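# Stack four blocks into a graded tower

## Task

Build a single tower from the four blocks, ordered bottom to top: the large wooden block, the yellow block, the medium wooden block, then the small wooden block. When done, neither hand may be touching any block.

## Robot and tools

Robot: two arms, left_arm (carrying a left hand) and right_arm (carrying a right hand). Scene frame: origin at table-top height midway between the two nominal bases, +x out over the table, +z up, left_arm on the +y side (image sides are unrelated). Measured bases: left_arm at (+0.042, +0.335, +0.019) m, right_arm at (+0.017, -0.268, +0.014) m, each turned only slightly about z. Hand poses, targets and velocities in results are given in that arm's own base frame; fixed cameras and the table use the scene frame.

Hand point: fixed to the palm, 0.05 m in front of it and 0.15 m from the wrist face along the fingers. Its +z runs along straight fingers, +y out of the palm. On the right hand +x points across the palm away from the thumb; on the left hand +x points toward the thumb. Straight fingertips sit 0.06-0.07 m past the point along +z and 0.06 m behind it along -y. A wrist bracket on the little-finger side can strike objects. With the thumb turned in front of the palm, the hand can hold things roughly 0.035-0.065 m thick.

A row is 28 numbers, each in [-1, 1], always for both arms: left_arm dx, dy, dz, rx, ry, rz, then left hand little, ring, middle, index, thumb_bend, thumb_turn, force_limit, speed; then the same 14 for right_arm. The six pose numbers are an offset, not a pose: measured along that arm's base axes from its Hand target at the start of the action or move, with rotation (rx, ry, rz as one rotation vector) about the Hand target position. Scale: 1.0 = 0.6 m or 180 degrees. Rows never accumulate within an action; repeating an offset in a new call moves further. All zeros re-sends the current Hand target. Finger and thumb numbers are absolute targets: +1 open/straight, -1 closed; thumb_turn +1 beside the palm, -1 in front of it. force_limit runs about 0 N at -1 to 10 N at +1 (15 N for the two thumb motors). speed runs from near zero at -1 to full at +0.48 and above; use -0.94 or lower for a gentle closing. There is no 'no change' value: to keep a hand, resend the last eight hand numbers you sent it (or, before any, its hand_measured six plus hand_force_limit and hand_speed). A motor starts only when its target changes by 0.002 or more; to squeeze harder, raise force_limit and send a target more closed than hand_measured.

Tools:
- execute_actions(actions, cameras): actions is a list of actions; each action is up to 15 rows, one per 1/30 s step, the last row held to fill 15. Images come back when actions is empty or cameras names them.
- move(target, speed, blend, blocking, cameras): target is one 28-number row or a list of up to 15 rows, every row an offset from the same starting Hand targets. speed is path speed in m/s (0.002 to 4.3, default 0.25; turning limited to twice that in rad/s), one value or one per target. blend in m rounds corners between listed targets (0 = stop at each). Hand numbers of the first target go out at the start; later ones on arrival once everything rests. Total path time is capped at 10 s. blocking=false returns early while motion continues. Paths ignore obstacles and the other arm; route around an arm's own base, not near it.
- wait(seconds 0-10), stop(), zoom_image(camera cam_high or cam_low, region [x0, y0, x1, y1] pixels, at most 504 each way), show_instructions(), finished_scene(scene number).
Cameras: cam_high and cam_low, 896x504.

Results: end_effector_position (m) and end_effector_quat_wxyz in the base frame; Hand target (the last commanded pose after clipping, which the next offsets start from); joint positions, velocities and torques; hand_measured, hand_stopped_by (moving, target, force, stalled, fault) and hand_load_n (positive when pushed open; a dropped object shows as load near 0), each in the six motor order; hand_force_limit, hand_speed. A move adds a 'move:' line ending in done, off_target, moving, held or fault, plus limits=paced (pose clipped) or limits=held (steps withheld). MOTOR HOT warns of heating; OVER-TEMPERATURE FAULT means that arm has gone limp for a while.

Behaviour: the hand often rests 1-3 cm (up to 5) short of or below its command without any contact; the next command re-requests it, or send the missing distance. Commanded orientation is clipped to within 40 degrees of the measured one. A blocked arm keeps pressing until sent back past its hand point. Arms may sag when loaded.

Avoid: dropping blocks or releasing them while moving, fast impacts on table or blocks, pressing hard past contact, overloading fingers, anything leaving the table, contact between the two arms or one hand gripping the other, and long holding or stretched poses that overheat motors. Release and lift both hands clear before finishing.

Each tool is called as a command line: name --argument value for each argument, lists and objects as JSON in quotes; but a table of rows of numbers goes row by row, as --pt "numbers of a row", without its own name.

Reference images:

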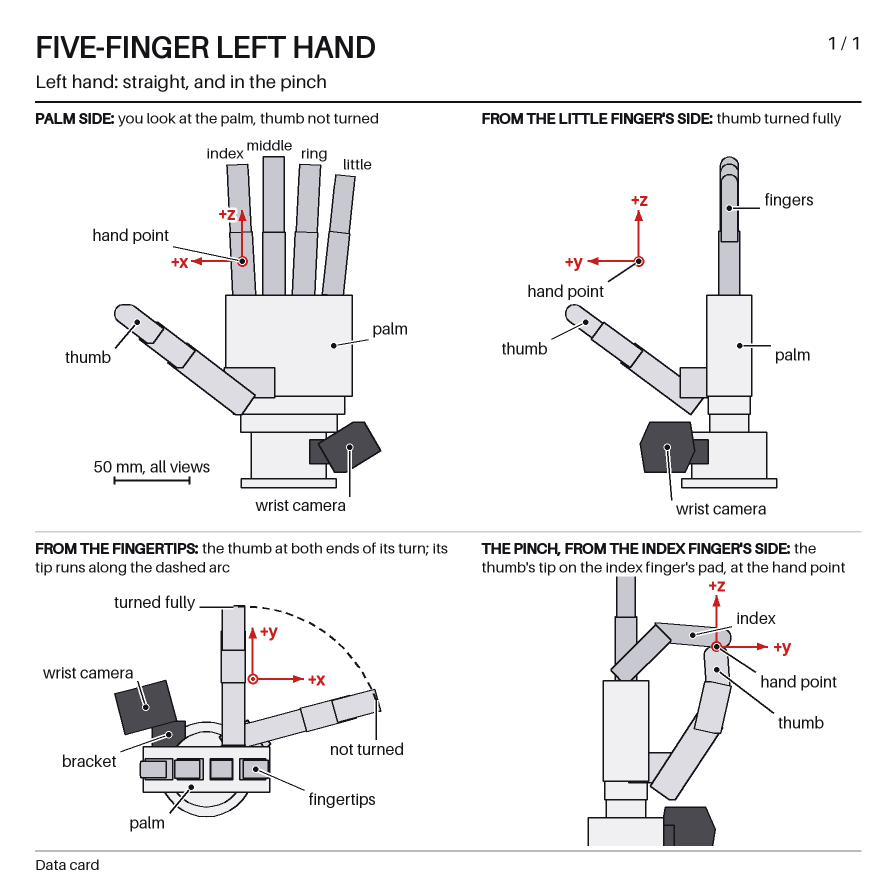

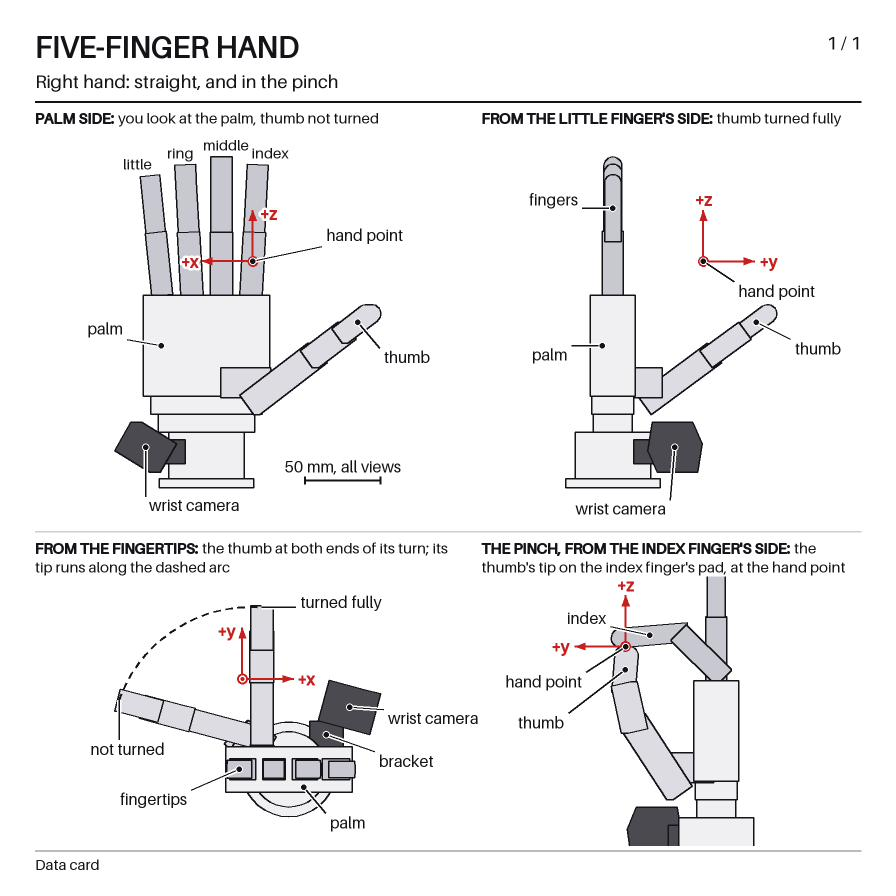

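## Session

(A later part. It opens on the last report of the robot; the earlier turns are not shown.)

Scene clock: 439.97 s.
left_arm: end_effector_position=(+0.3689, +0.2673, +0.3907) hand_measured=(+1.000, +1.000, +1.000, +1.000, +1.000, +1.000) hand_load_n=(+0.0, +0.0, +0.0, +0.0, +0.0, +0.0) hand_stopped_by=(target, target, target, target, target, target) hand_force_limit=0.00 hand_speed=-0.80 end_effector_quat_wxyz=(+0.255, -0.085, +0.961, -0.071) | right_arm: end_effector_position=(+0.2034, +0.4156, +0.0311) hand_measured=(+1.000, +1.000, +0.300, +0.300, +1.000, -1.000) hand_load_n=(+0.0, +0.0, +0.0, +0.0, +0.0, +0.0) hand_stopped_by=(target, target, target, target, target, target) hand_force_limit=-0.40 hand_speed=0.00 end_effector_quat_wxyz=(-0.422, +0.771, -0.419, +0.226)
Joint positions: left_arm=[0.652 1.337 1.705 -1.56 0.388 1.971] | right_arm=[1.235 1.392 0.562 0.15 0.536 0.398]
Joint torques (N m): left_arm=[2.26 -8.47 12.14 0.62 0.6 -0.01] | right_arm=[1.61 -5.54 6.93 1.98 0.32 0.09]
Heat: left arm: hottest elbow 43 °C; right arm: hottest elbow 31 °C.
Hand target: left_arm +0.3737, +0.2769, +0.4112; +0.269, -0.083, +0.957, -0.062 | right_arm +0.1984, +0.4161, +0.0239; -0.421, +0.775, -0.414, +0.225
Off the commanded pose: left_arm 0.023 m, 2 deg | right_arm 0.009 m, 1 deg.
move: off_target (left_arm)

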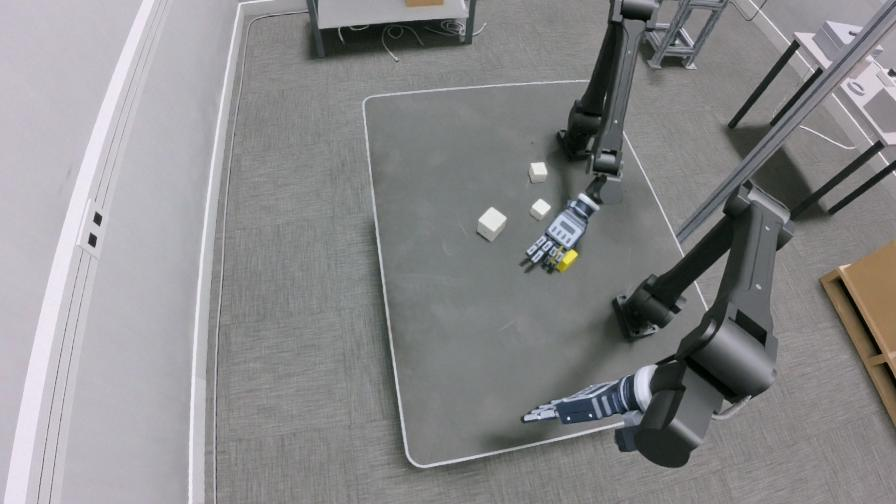

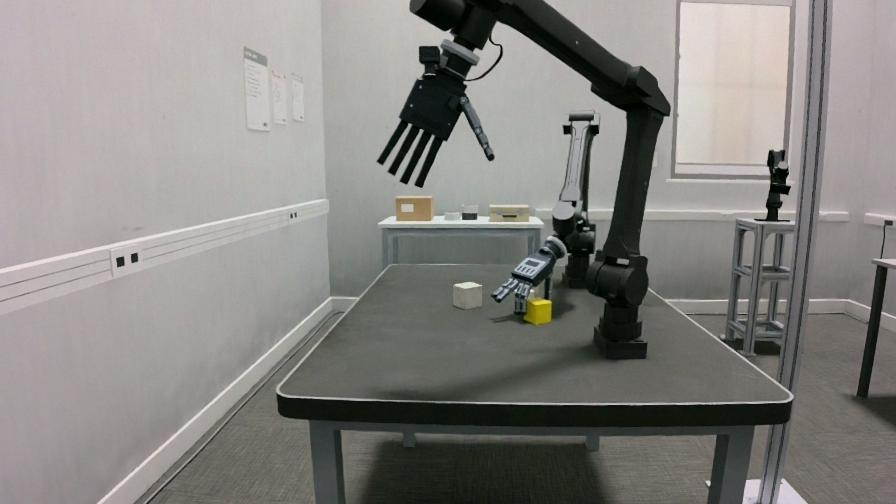

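move --pt "0 0 0 0 0 0 1 1 1 1 1 1 0 -0.8 -0.005 0.009 -0.0133 0 0 0 1 1 0.3 0.3 1 -1 -0.4 0" --speed 0.1

move --pt "0 0 0 0 0 0 1 1 1 1 1 1 0 -0.8 0 0 0 0 0 0 1 1 -0.1 -0.1 0.4 -1 -0.4 -0.92" --speed 0.1 --cameras '["all"]'

zoom_image --camera "cam_low" --region '[470, 230, 590, 350]'

zoom_image --camera "cam_high" --region '[500, 180, 620, 300]'

Scene clock: 472.57 s.
left_arm: end_effector_position=(+0.3689, +0.2673, +0.3907) hand_measured=(+1.000, +1.000, +1.000, +1.000, +1.000, +1.000) hand_load_n=(+0.0, +0.0, +0.0, +0.0, +0.0, +0.0) hand_stopped_by=(target, target, target, target, target, target) hand_force_limit=0.00 hand_speed=-0.80 end_effector_quat_wxyz=(+0.255, -0.085, +0.961, -0.071) | right_arm: end_effector_position=(+0.1999, +0.4189, +0.0220) hand_measured=(+1.000, +1.000, +0.300, +0.300, +1.000, -1.000) hand_load_n=(+0.0, +0.0, +0.0, +0.0, +0.0, +0.0) hand_stopped_by=(target, target, target, target, target, target) hand_force_limit=-0.40 hand_speed=0.00 end_effector_quat_wxyz=(-0.420, +0.774, -0.415, +0.228)
Joint positions: left_arm=[0.652 1.337 1.705 -1.56 0.388 1.971] | right_arm=[1.249 1.423 0.562 0.174 0.546 0.399]
Joint torques (N m): left_arm=[2.2 -8.53 12.14 0.62 0.59 0] | right_arm=[1.55 -5.66 7.05 1.98 0.32 0.17]
Heat: left arm: hottest elbow 43 °C; right arm: hottest elbow 29 °C.
Hand target: left_arm +0.3737, +0.2769, +0.4112; +0.269, -0.083, +0.957, -0.062 | right_arm +0.1953, +0.4216, +0.0160; -0.421, +0.775, -0.414, +0.225
Off the commanded pose: left_arm 0.023 m, 2 deg | right_arm 0.008 m, 0 deg.
move: off_target (left_arm)

Scene clock: 474.30 s.
left_arm: end_effector_position=(+0.3689, +0.2673, +0.3907) hand_measured=(+1.000, +1.000, +1.000, +1.000, +1.000, +1.000) hand_load_n=(+0.0, +0.0, +0.0, -0.5, -0.5, +0.0) hand_stopped_by=(target, target, target, target, target, target) hand_force_limit=0.00 hand_speed=-0.80 end_effector_quat_wxyz=(+0.255, -0.085, +0.961, -0.071) | right_arm: end_effector_position=(+0.2000, +0.4189, +0.0218) hand_measured=(+1.000, +1.000, -0.020, -0.028, +0.834, -1.000) hand_load_n=(+0.0, +0.0, +2.5, +3.5, +5.5, -1.5) hand_stopped_by=(target, target, force, force, force, target) hand_force_limit=-0.40 hand_speed=-0.92 end_effector_quat_wxyz=(-0.420, +0.774, -0.415, +0.228)
Joint positions: left_arm=[0.652 1.337 1.705 -1.56 0.388 1.971] | right_arm=[1.249 1.424 0.562 0.174 0.546 0.399]
Joint torques (N m): left_arm=[2.26 -8.47 12.12 0.62 0.59 -0.01] | right_arm=[1.49 -5.54 7.04 1.89 0.31 0.17]
Heat: left arm: hottest elbow 43 °C; right arm: hottest elbow 29 °C.
Hand target: left_arm +0.3737, +0.2769, +0.4112; +0.269, -0.083, +0.957, -0.062 | right_arm +0.1953, +0.4215, +0.0158; -0.421, +0.775, -0.414, +0.225
Off the commanded pose: left_arm 0.023 m, 2 deg | right_arm 0.008 m, 0 deg.
move: off_target (left_arm)

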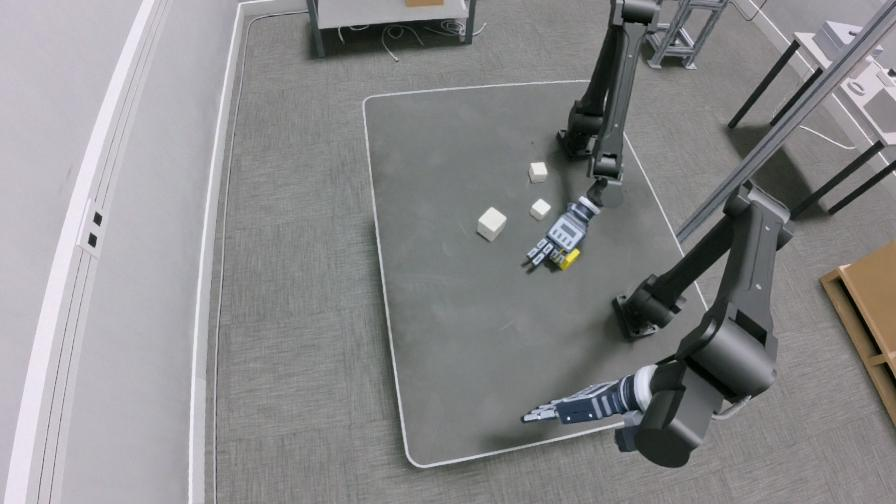

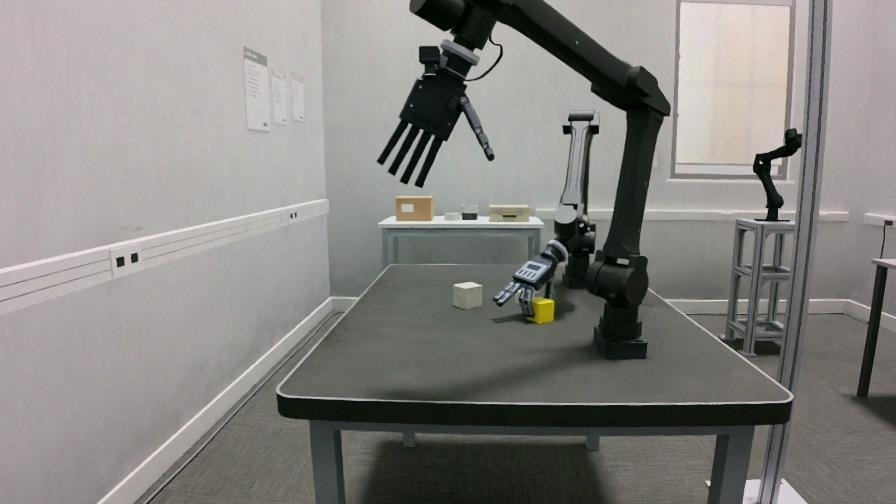

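Scaled by 4.200 from the camera's 896x504 image, which has a finer 1280x720 frame.

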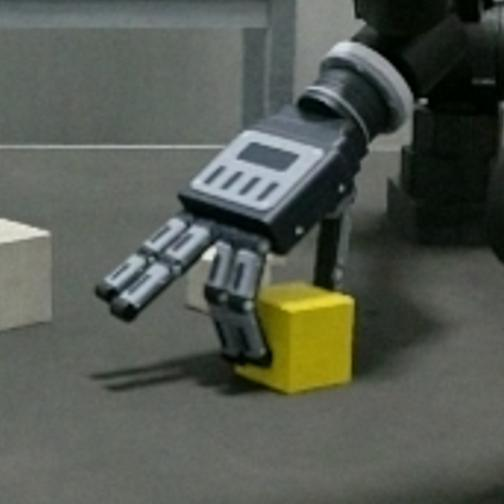

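Scaled by 4.200 from the camera's 896x504 image, which has a finer 1280x720 frame.

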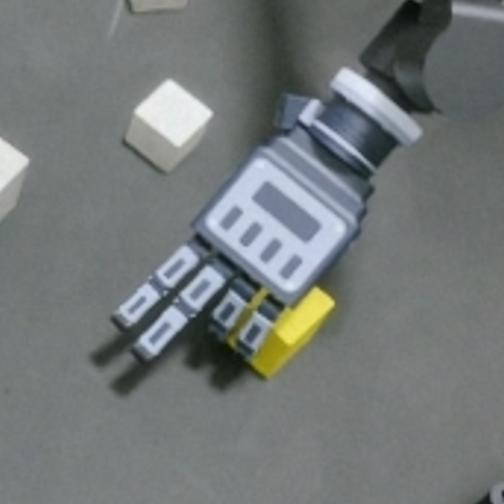

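move --pt "0 0 0 0 0 0 1 1 1 1 1 1 0 -0.8 0 0 0.2403 0 0 0 1 1 -0.1 -0.1 0.4 -1 -0.4 -0.92" --pt "0 0 0 0 0 0 1 1 1 1 1 1 0 -0.8 0.3123 -0.2222 0.2403 0 0 0 1 1 -0.1 -0.1 0.4 -1 -0.4 -0.92" --speed 0.15 --blend 0.03 --cameras '["all"]'

zoom_image --camera "cam_low" --region '[400, 200, 560, 360]'

zoom_image --camera "cam_high" --region '[440, 130, 600, 290]'

Scene clock: 498.90 s.
left_arm: end_effector_position=(+0.3689, +0.2673, +0.3907) hand_measured=(+1.000, +1.000, +1.000, +1.000, +1.000, +1.000) hand_load_n=(+0.0, +0.0, +0.0, +0.0, +0.0, +0.0) hand_stopped_by=(target, target, target, target, target, target) hand_force_limit=0.00 hand_speed=-0.80 end_effector_quat_wxyz=(+0.255, -0.085, +0.961, -0.071) | right_arm: end_effector_position=(+0.3565, +0.2753, +0.1310) hand_measured=(+1.000, +1.000, -0.020, -0.028, +0.834, -1.000) hand_load_n=(+0.0, +0.0, +3.0, +3.5, +5.5, -1.5) hand_stopped_by=(target, target, force, force, force, target) hand_force_limit=-0.40 hand_speed=-0.92 end_effector_quat_wxyz=(-0.396, +0.788, -0.423, +0.208)
Joint positions: left_arm=[0.652 1.337 1.705 -1.56 0.388 1.971] | right_arm=[0.587 1.14 0.698 -0.201 -0.006 0.004]
Joint torques (N m): left_arm=[2.26 -8.47 12.1 0.62 0.59 -0.01] | right_arm=[-0.09 -4.37 14.27 2.1 -0.15 -0.01]
Heat: left arm: hottest elbow 44 °C; right arm: hottest elbow 29 °C.
Hand target: left_arm +0.3737, +0.2769, +0.4112; +0.269, -0.083, +0.957, -0.062 | right_arm +0.3827, +0.2881, +0.1601; -0.421, +0.775, -0.414, +0.225
Off the commanded pose: left_arm 0.023 m, 2 deg | right_arm 0.041 m, 4 deg.
move: off_target (left_arm, right_arm)

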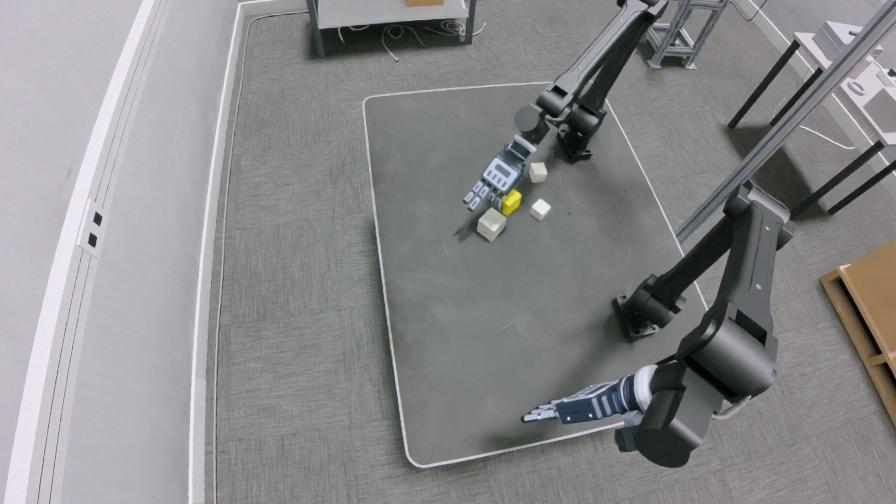

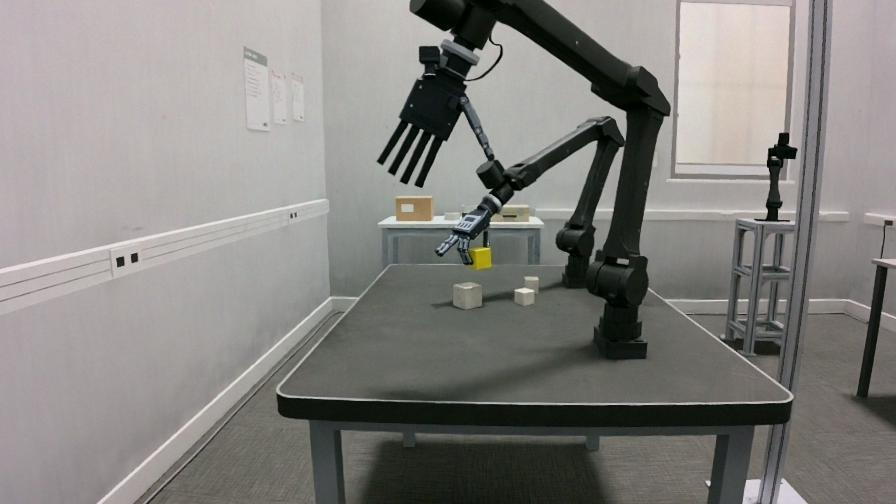

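Scaled by 3.150 from the camera's 896x504 image, which has a finer 1280x720 frame.

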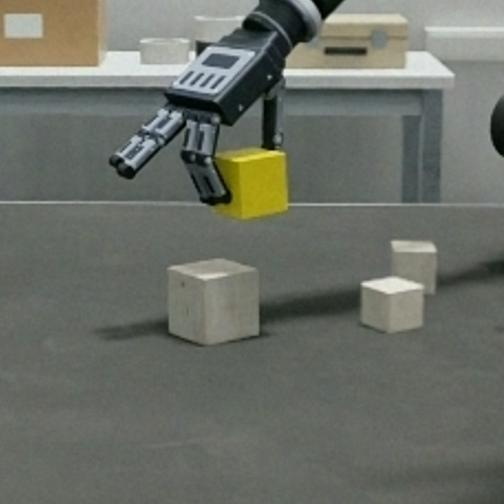

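Scaled by 3.150 from the camera's 896x504 image, which has a finer 1280x720 frame.

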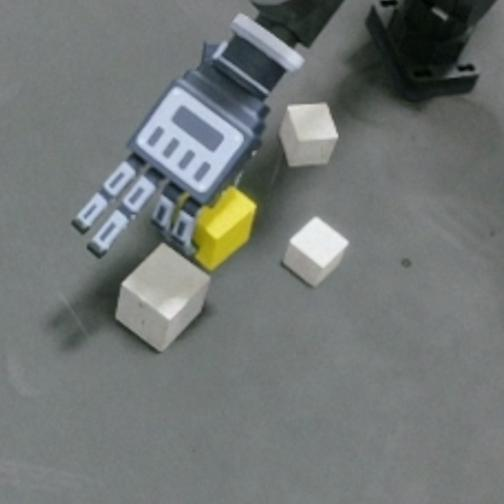

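move --pt "0 0 0 0 0 0 1 1 1 1 1 1 0 -0.8 0.0437 0.0213 -0.01 0.01 -0.0193 0 1 1 -0.1 -0.1 0.4 -1 -0.4 -0.92" --speed 0.1 --cameras '["all"]'

zoom_image --camera "cam_low" --region '[410, 220, 530, 340]'

zoom_image --camera "cam_high" --region '[440, 150, 560, 270]'

Scene clock: 515.23 s.
left_arm: end_effector_position=(+0.3689, +0.2673, +0.3907) hand_measured=(+1.000, +1.000, +1.000, +1.000, +1.000, +1.000) hand_load_n=(+0.0, +0.0, +0.0, +0.0, -0.5, +0.0) hand_stopped_by=(target, target, target, target, target, target) hand_force_limit=0.00 hand_speed=-0.80 end_effector_quat_wxyz=(+0.255, -0.085, +0.961, -0.071) | right_arm: end_effector_position=(+0.3816, +0.2879, +0.1250) hand_measured=(+1.000, +1.000, -0.020, -0.028, +0.834, -1.000) hand_load_n=(+0.0, +0.0, +2.5, +3.5, +5.5, -1.5) hand_stopped_by=(target, target, force, force, force, target) hand_force_limit=-0.40 hand_speed=-0.92 end_effector_quat_wxyz=(-0.421, +0.775, -0.413, +0.225)
Joint positions: left_arm=[0.652 1.337 1.705 -1.56 0.388 1.971] | right_arm=[0.58 1.211 0.698 -0.062 -0.009 -0.006]
Joint torques (N m): left_arm=[2.32 -8.47 12.14 0.64 0.59 0] | right_arm=[-0.03 -4.95 14.15 2.19 -0.14 0.01]
Heat: left arm: hottest elbow 44 °C; right arm: hottest elbow 34 °C.
Hand target: left_arm +0.3737, +0.2769, +0.4112; +0.269, -0.083, +0.957, -0.062 | right_arm +0.4089, +0.3009, +0.1540; -0.445, +0.761, -0.405, +0.242
Off the commanded pose: left_arm 0.023 m, 2 deg | right_arm 0.042 m, 4 deg.
move: off_target (left_arm, right_arm)

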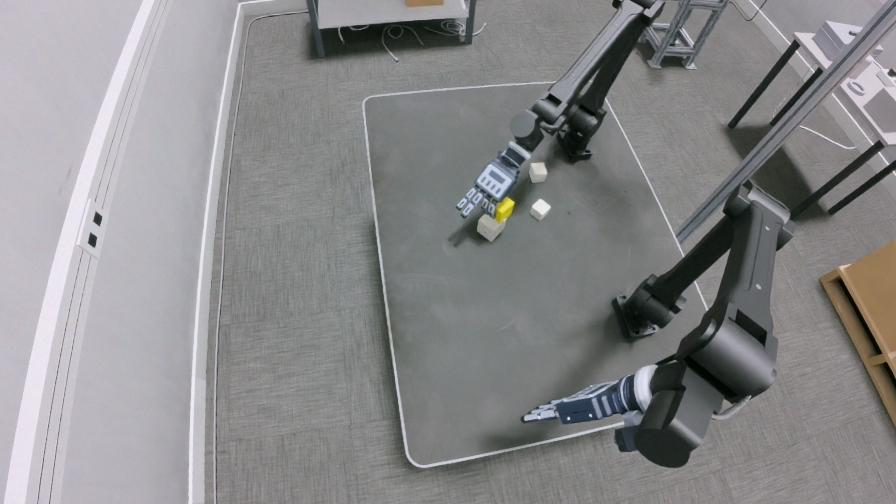

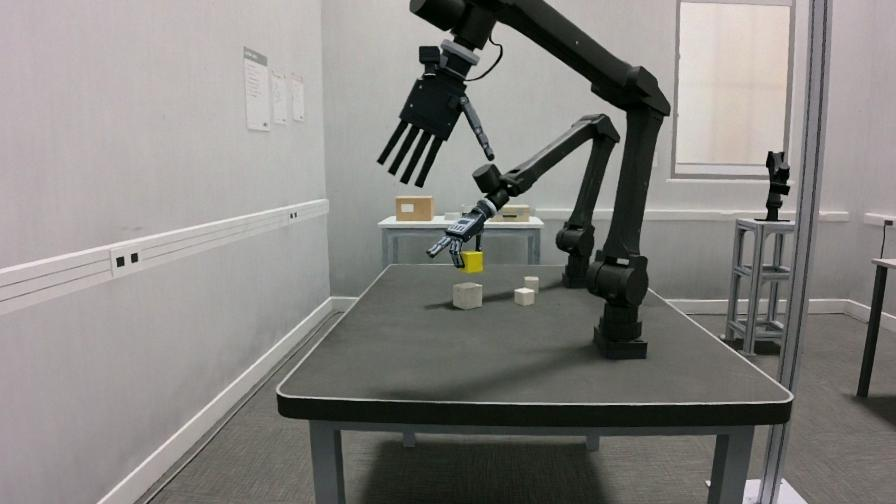

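Scaled by 4.200 from the camera's 896x504 image, which has a finer 1280x720 frame.

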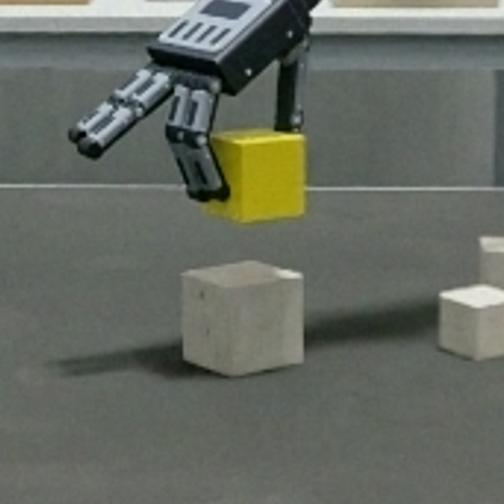

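Scaled by 4.200 from the camera's 896x504 image, which has a finer 1280x720 frame.

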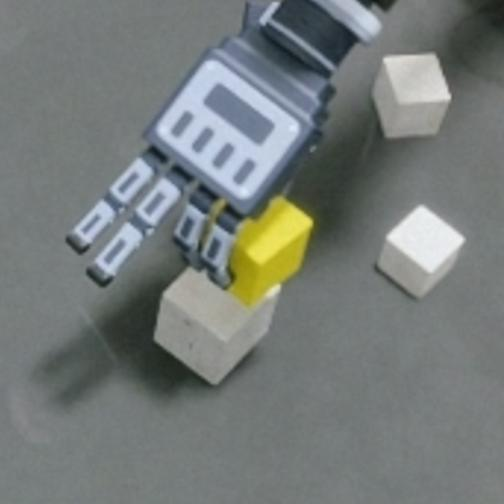

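move --pt "0 0 0 0 0 0 1 1 1 1 1 1 0 -0.8 0.0133 -0.0105 -0.045 0 0 0 1 1 -0.1 -0.1 0.4 -1 -0.4 -0.92" --speed 0.08 --cameras '["all"]'

zoom_image --camera "cam_low" --region '[410, 220, 530, 340]'

zoom_image --camera "cam_high" --region '[440, 150, 560, 270]'

Scene clock: 549.80 s.
left_arm: end_effector_position=(+0.3689, +0.2673, +0.3907) hand_measured=(+1.000, +1.000, +1.000, +1.000, +1.000, +1.000) hand_load_n=(+0.0, +0.0, +0.0, +0.0, +0.0, +0.5) hand_stopped_by=(target, target, target, target, target, target) hand_force_limit=0.00 hand_speed=-0.80 end_effector_quat_wxyz=(+0.255, -0.085, +0.961, -0.071) | right_arm: end_effector_position=(+0.4000, +0.2907, +0.1148) hand_measured=(+1.000, +1.000, -0.020, -0.028, +0.834, -1.000) hand_load_n=(+0.0, +0.0, +2.5, +3.5, +5.5, -1.0) hand_stopped_by=(target, target, force, force, force, target) hand_force_limit=-0.40 hand_speed=-0.92 end_effector_quat_wxyz=(-0.434, +0.769, -0.409, +0.230)
Joint positions: left_arm=[0.652 1.337 1.705 -1.56 0.388 1.971] | right_arm=[0.557 1.272 0.698 0.029 -0.031 -0.019]
Joint torques (N m): left_arm=[2.32 -8.47 12.14 0.61 0.6 0] | right_arm=[-0.26 -5.6 11.4 2.18 -0.16 0.01]
Heat: left arm: hottest elbow 44 °C; right arm: hottest elbow 40 °C.
Hand target: left_arm +0.3737, +0.2769, +0.4112; +0.269, -0.083, +0.957, -0.062 | right_arm +0.4168, +0.2947, +0.1270; -0.445, +0.761, -0.405, +0.241
Off the commanded pose: left_arm 0.023 m, 2 deg | right_arm 0.021 m, 2 deg.
move: off_target (left_arm, right_arm)

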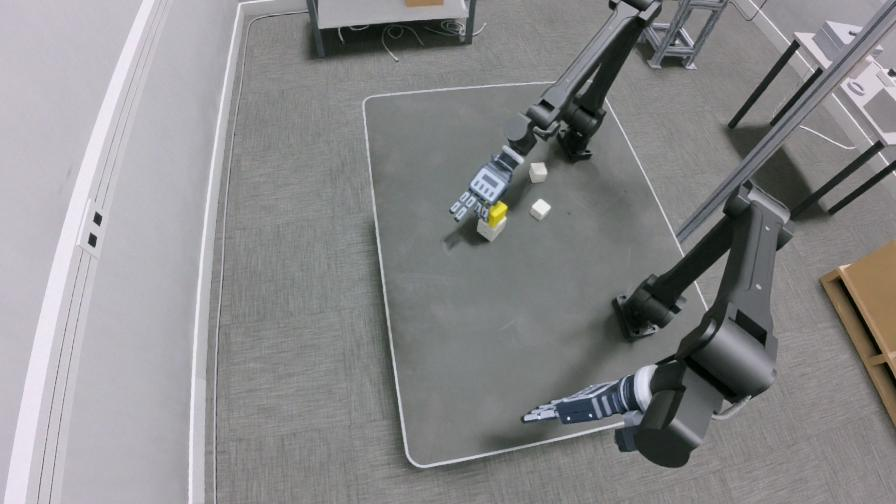

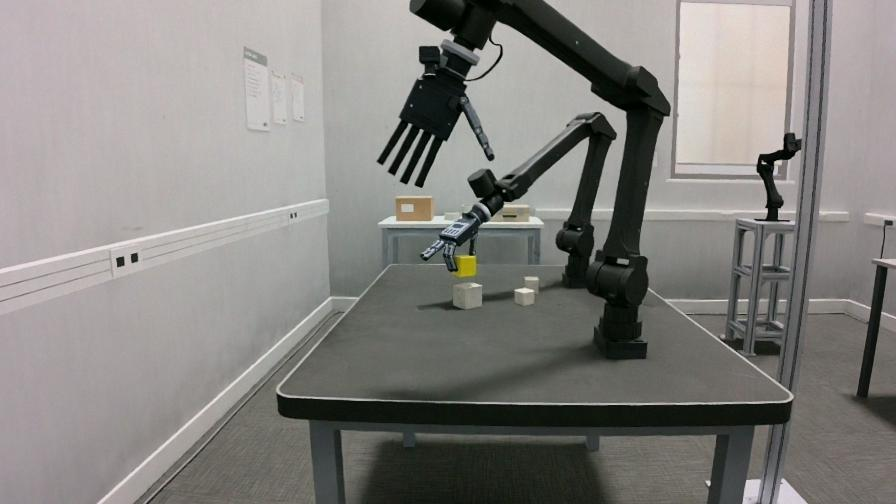

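Scaled by 4.200 from the camera's 896x504 image, which has a finer 1280x720 frame.

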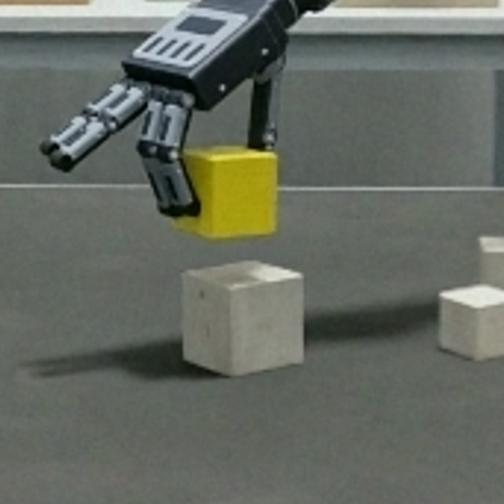

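Scaled by 4.200 from the camera's 896x504 image, which has a finer 1280x720 frame.

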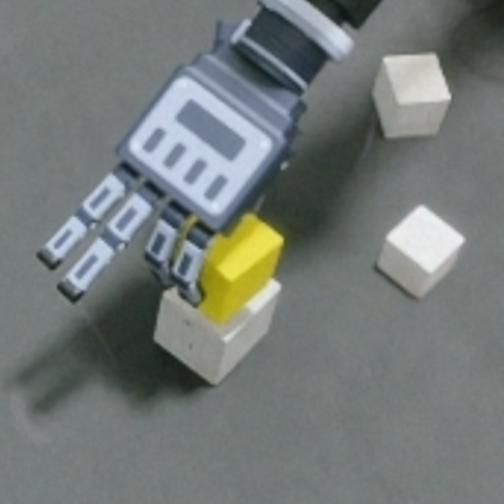

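move --pt "0 0 0 0 0 0 1 1 1 1 1 1 0 -0.8 -0.013 -0.0167 -0.0333 0 0 0 1 1 -0.1 -0.1 0.4 -1 -0.4 -0.92" --speed 0.08

Scene clock: 560.83 s.
left_arm: end_effector_position=(+0.3689, +0.2673, +0.3907) hand_measured=(+1.000, +1.000, +1.000, +1.000, +1.000, +1.000) hand_load_n=(+0.0, +0.0, +0.0, +0.0, +0.0, +0.0) hand_stopped_by=(target, target, target, target, target, target) hand_force_limit=0.00 hand_speed=-0.80 end_effector_quat_wxyz=(+0.255, -0.085, +0.961, -0.071) | right_arm: end_effector_position=(+0.4058, +0.2894, +0.1147) hand_measured=(+1.000, +1.000, -0.020, -0.028, +0.834, -1.000) hand_load_n=(+0.5, +0.0, +3.0, +3.5, +5.5, -1.5) hand_stopped_by=(target, target, force, force, force, target) hand_force_limit=-0.40 hand_speed=-0.92 end_effector_quat_wxyz=(-0.448, +0.761, -0.404, +0.239)
Joint positions: left_arm=[0.652 1.337 1.705 -1.56 0.388 1.971] | right_arm=[0.545 1.278 0.679 0.093 -0.043 -0.025]
Joint torques (N m): left_arm=[2.2 -8.35 12.12 0.62 0.59 0] | right_arm=[-0.26 -5.6 8.34 2.29 -0.15 0.02]
Heat: left arm: hottest elbow 44 °C; right arm: hottest elbow 40 °C.
Hand target: left_arm +0.3737, +0.2769, +0.4112; +0.269, -0.083, +0.957, -0.062 | right_arm +0.4091, +0.2846, +0.1071; -0.445, +0.761, -0.405, +0.242
Off the commanded pose: left_arm 0.023 m, 2 deg | right_arm 0.010 m, 0 deg.
move: off_target (left_arm)

move --pt "0 0 0 0 0 0 1 1 1 1 1 1 0 -0.8 -0.0217 -0.011 -0.036 -0.007 0.0135 0 1 1 -0.1 -0.1 0.4 -1 -0.4 -0.92" --speed 0.08 --cameras '["all"]'

zoom_image --camera "cam_low" --region '[410, 220, 530, 340]'

zoom_image --camera "cam_high" --region '[440, 150, 560, 270]'

Scene clock: 574.67 s.
left_arm: end_effector_position=(+0.3689, +0.2673, +0.3907) hand_measured=(+1.000, +1.000, +1.000, +1.000, +1.000, +1.000) hand_load_n=(+0.0, +0.0, +0.0, +0.0, +0.0, +0.0) hand_stopped_by=(target, target, target, target, target, target) hand_force_limit=0.00 hand_speed=-0.80 end_effector_quat_wxyz=(+0.255, -0.085, +0.961, -0.071) | right_arm: end_effector_position=(+0.3948, +0.2827, +0.0943) hand_measured=(+1.000, +1.000, -0.020, -0.028, +0.834, -1.000) hand_load_n=(+0.0, +0.0, +2.5, +3.5, +5.5, -1.5) hand_stopped_by=(target, target, force, force, force, target) hand_force_limit=-0.40 hand_speed=-0.92 end_effector_quat_wxyz=(-0.433, +0.770, -0.409, +0.230)
Joint positions: left_arm=[0.652 1.337 1.705 -1.56 0.388 1.971] | right_arm=[0.545 1.288 0.649 0.093 -0.043 -0.025]
Joint torques (N m): left_arm=[2.26 -8.41 12.14 0.64 0.59 -0.01] | right_arm=[-0.21 -5.54 8.08 2.02 -0.16 0.04]
Heat: left arm: hottest elbow 45 °C; right arm: hottest elbow 37 °C.
Hand target: left_arm +0.3737, +0.2769, +0.4112; +0.269, -0.083, +0.957, -0.062 | right_arm +0.3961, +0.2780, +0.0855; -0.428, +0.771, -0.412, +0.230
Off the commanded pose: left_arm 0.023 m, 2 deg | right_arm 0.010 m, 1 deg.
move: off_target (left_arm)

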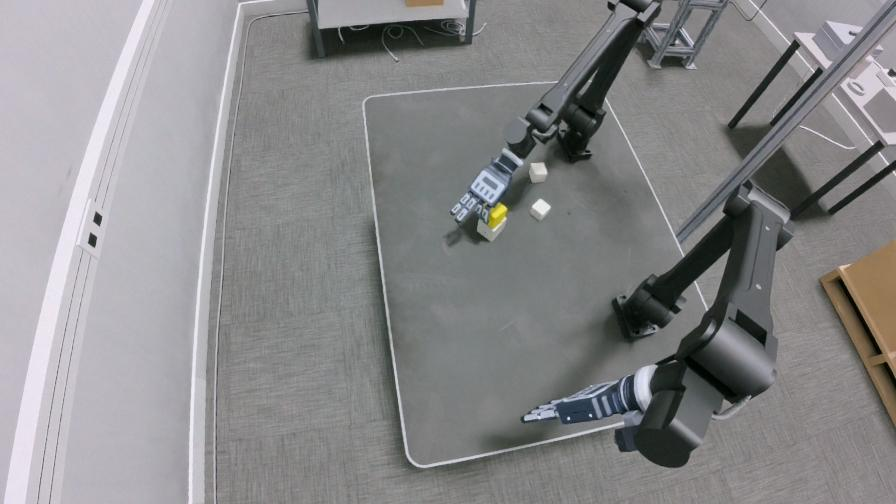

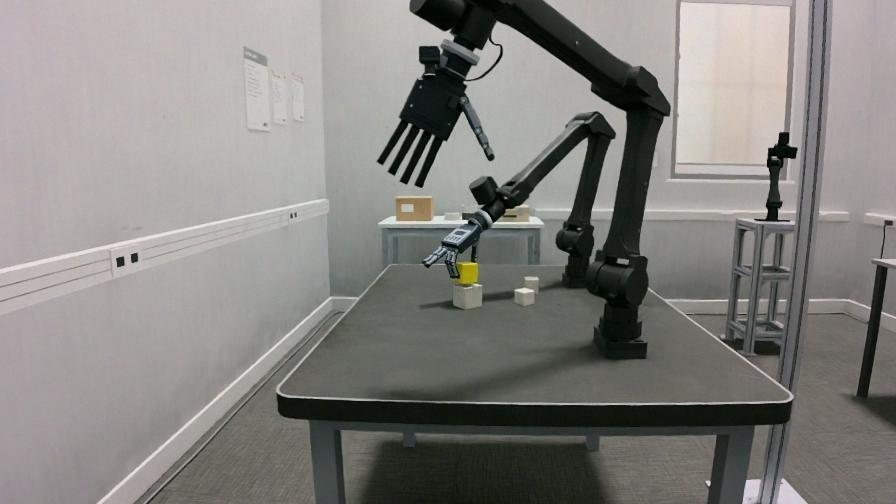

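Scaled by 4.200 from the camera's 896x504 image, which has a finer 1280x720 frame.

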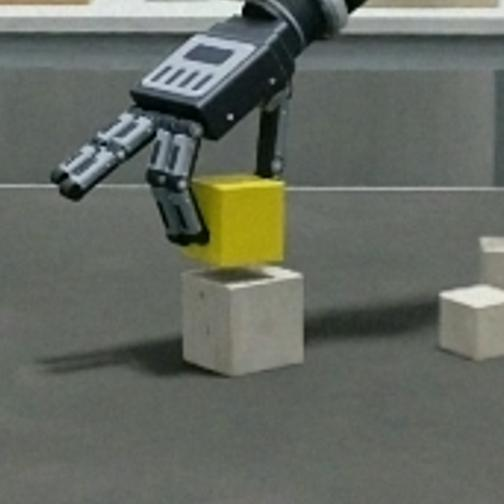

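Scaled by 4.200 from the camera's 896x504 image, which has a finer 1280x720 frame.

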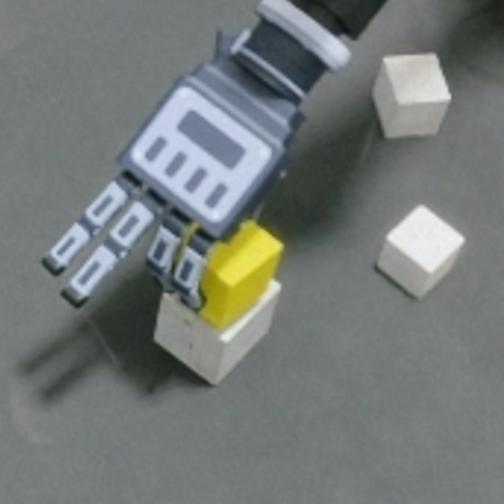

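move --pt "0 0 0 0 0 0 1 1 1 1 1 1 0 -0.8 -0.009 -0.008 -0.018 0 0 0 1 1 -0.1 -0.1 0.4 -1 -0.4 -0.92" --speed 0.05 --cameras '["all"]'

zoom_image --camera "cam_low" --region '[410, 220, 530, 340]'

zoom_image --camera "cam_high" --region '[440, 150, 560, 270]'

Scene clock: 594.33 s.
left_arm: end_effector_position=(+0.3689, +0.2673, +0.3907) hand_measured=(+1.000, +1.000, +1.000, +1.000, +1.000, +1.000) hand_load_n=(+0.0, +0.0, +0.0, +0.0, +0.0, +0.0) hand_stopped_by=(target, target, target, target, target, target) hand_force_limit=0.00 hand_speed=-0.80 end_effector_quat_wxyz=(+0.255, -0.085, +0.961, -0.071) | right_arm: end_effector_position=(+0.3892, +0.2788, +0.0841) hand_measured=(+1.000, +1.000, -0.020, -0.028, +0.834, -1.000) hand_load_n=(+0.0, +0.0, +2.5, +3.5, +5.5, -1.5) hand_stopped_by=(target, target, force, force, force, target) hand_force_limit=-0.40 hand_speed=-0.92 end_effector_quat_wxyz=(-0.433, +0.770, -0.410, +0.228)
Joint positions: left_arm=[0.652 1.337 1.705 -1.56 0.388 1.971] | right_arm=[0.543 1.291 0.619 0.123 -0.046 -0.025]
Joint torques (N m): left_arm=[2.26 -8.53 12.12 0.61 0.58 0] | right_arm=[-0.26 -5.19 7.69 2.25 -0.15 0.02]
Heat: left arm: hottest elbow 45 °C; right arm: hottest elbow 36 °C.
Hand target: left_arm +0.3737, +0.2769, +0.4112; +0.269, -0.083, +0.957, -0.062 | right_arm +0.3907, +0.2733, +0.0748; -0.428, +0.771, -0.411, +0.230
Off the commanded pose: left_arm 0.023 m, 2 deg | right_arm 0.011 m, 1 deg.
move: off_target (left_arm, right_arm)

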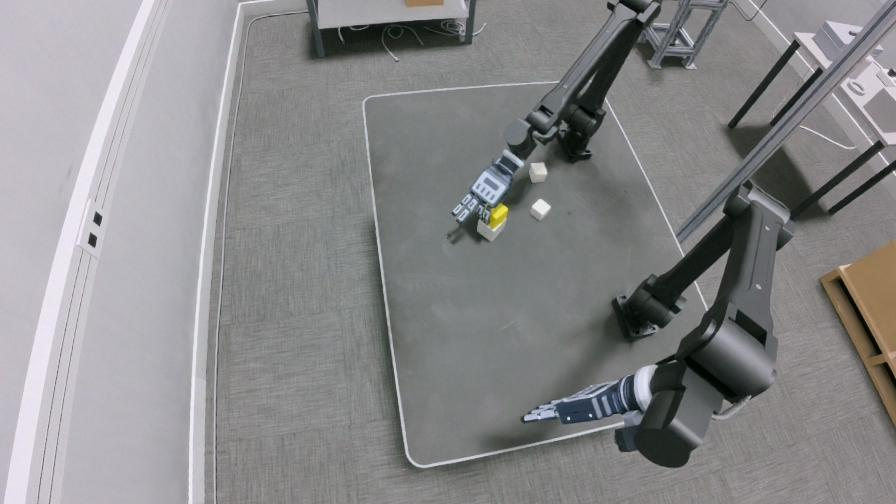

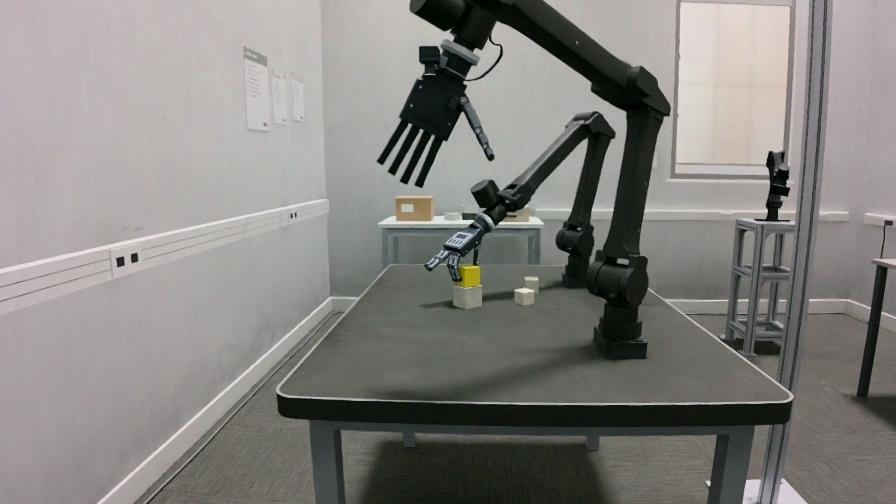

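Scaled by 4.200 from the camera's 896x504 image, which has a finer 1280x720 frame.

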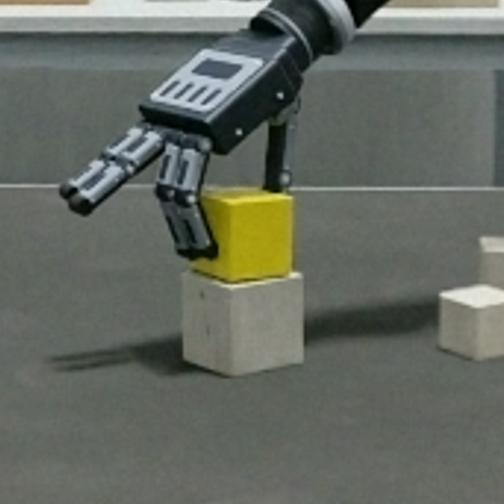

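Scaled by 4.200 from the camera's 896x504 image, which has a finer 1280x720 frame.

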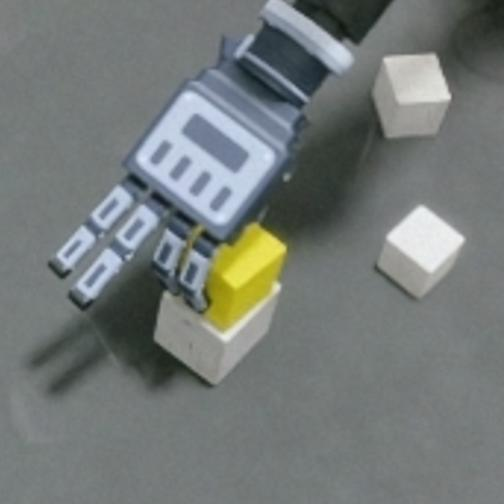

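move --pt "0 0 0 0 0 0 1 1 1 1 1 1 0 -0.8 0 0 -0.009 0 0 0 1 1 -0.1 -0.1 0.4 -1 -0.4 -0.92" --speed 0.03 --cameras '["all"]'

zoom_image --camera "cam_low" --region '[430, 240, 510, 320]'

Scene clock: 615.73 s.
left_arm: end_effector_position=(+0.3689, +0.2673, +0.3907) hand_measured=(+1.000, +1.000, +1.000, +1.000, +1.000, +1.000) hand_load_n=(+0.0, +0.0, +0.0, +0.0, +0.0, +0.0) hand_stopped_by=(target, target, target, target, target, target) hand_force_limit=0.00 hand_speed=-0.80 end_effector_quat_wxyz=(+0.255, -0.085, +0.961, -0.071) | right_arm: end_effector_position=(+0.3910, +0.2800, +0.0838) hand_measured=(+1.000, +1.000, -0.020, -0.028, +0.834, -1.000) hand_load_n=(+0.0, +0.0, +2.5, +3.5, +5.5, -1.5) hand_stopped_by=(target, target, force, force, force, target) hand_force_limit=-0.40 hand_speed=-0.92 end_effector_quat_wxyz=(-0.437, +0.767, -0.408, +0.231)
Joint positions: left_arm=[0.652 1.337 1.705 -1.56 0.388 1.971] | right_arm=[0.543 1.297 0.615 0.146 -0.046 -0.025]
Joint torques (N m): left_arm=[2.32 -8.35 12.18 0.62 0.6 0] | right_arm=[-0.26 -4.78 7.5 2.09 -0.14 0.02]
Heat: left arm: hottest elbow 45 °C; right arm: hottest elbow 34 °C.
Hand target: left_arm +0.3737, +0.2769, +0.4112; +0.269, -0.083, +0.957, -0.062 | right_arm +0.3906, +0.2732, +0.0692; -0.428, +0.771, -0.412, +0.230
Off the commanded pose: left_arm 0.023 m, 2 deg | right_arm 0.016 m, 1 deg.
move: off_target (left_arm, right_arm)

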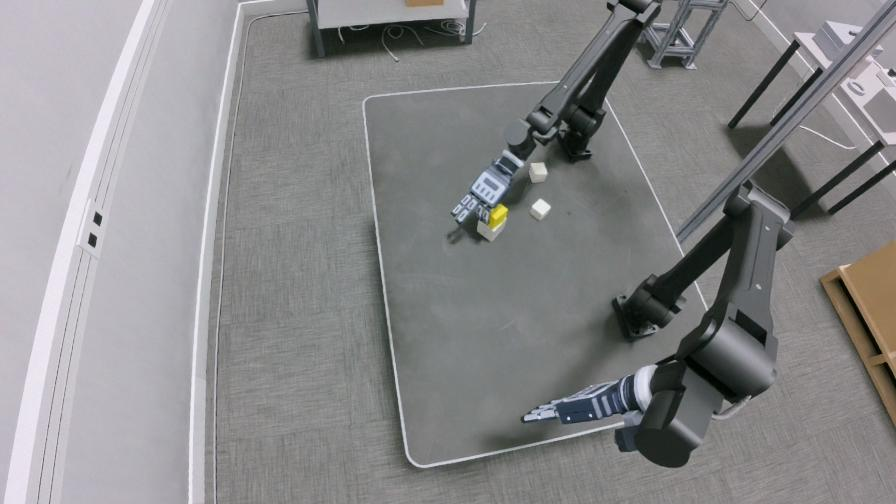

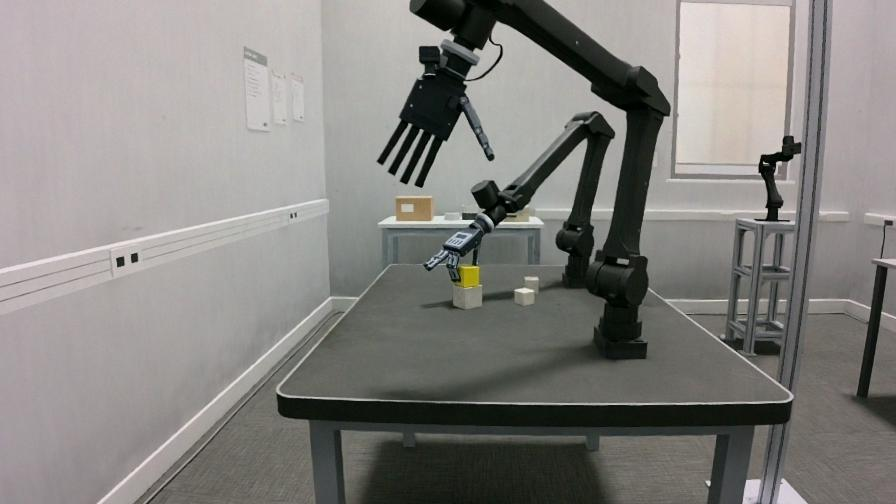

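Scaled by 6.300 from the camera's 896x504 image, which has a finer 1280x720 frame.

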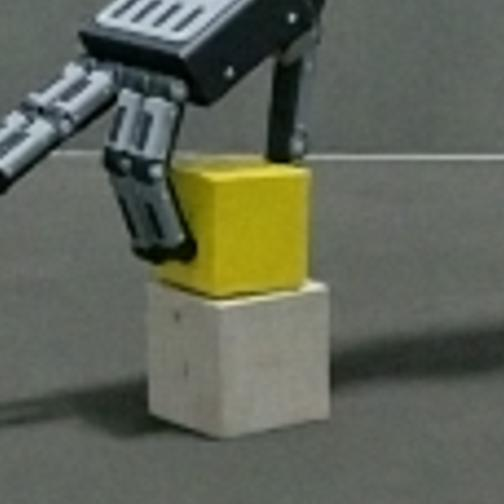

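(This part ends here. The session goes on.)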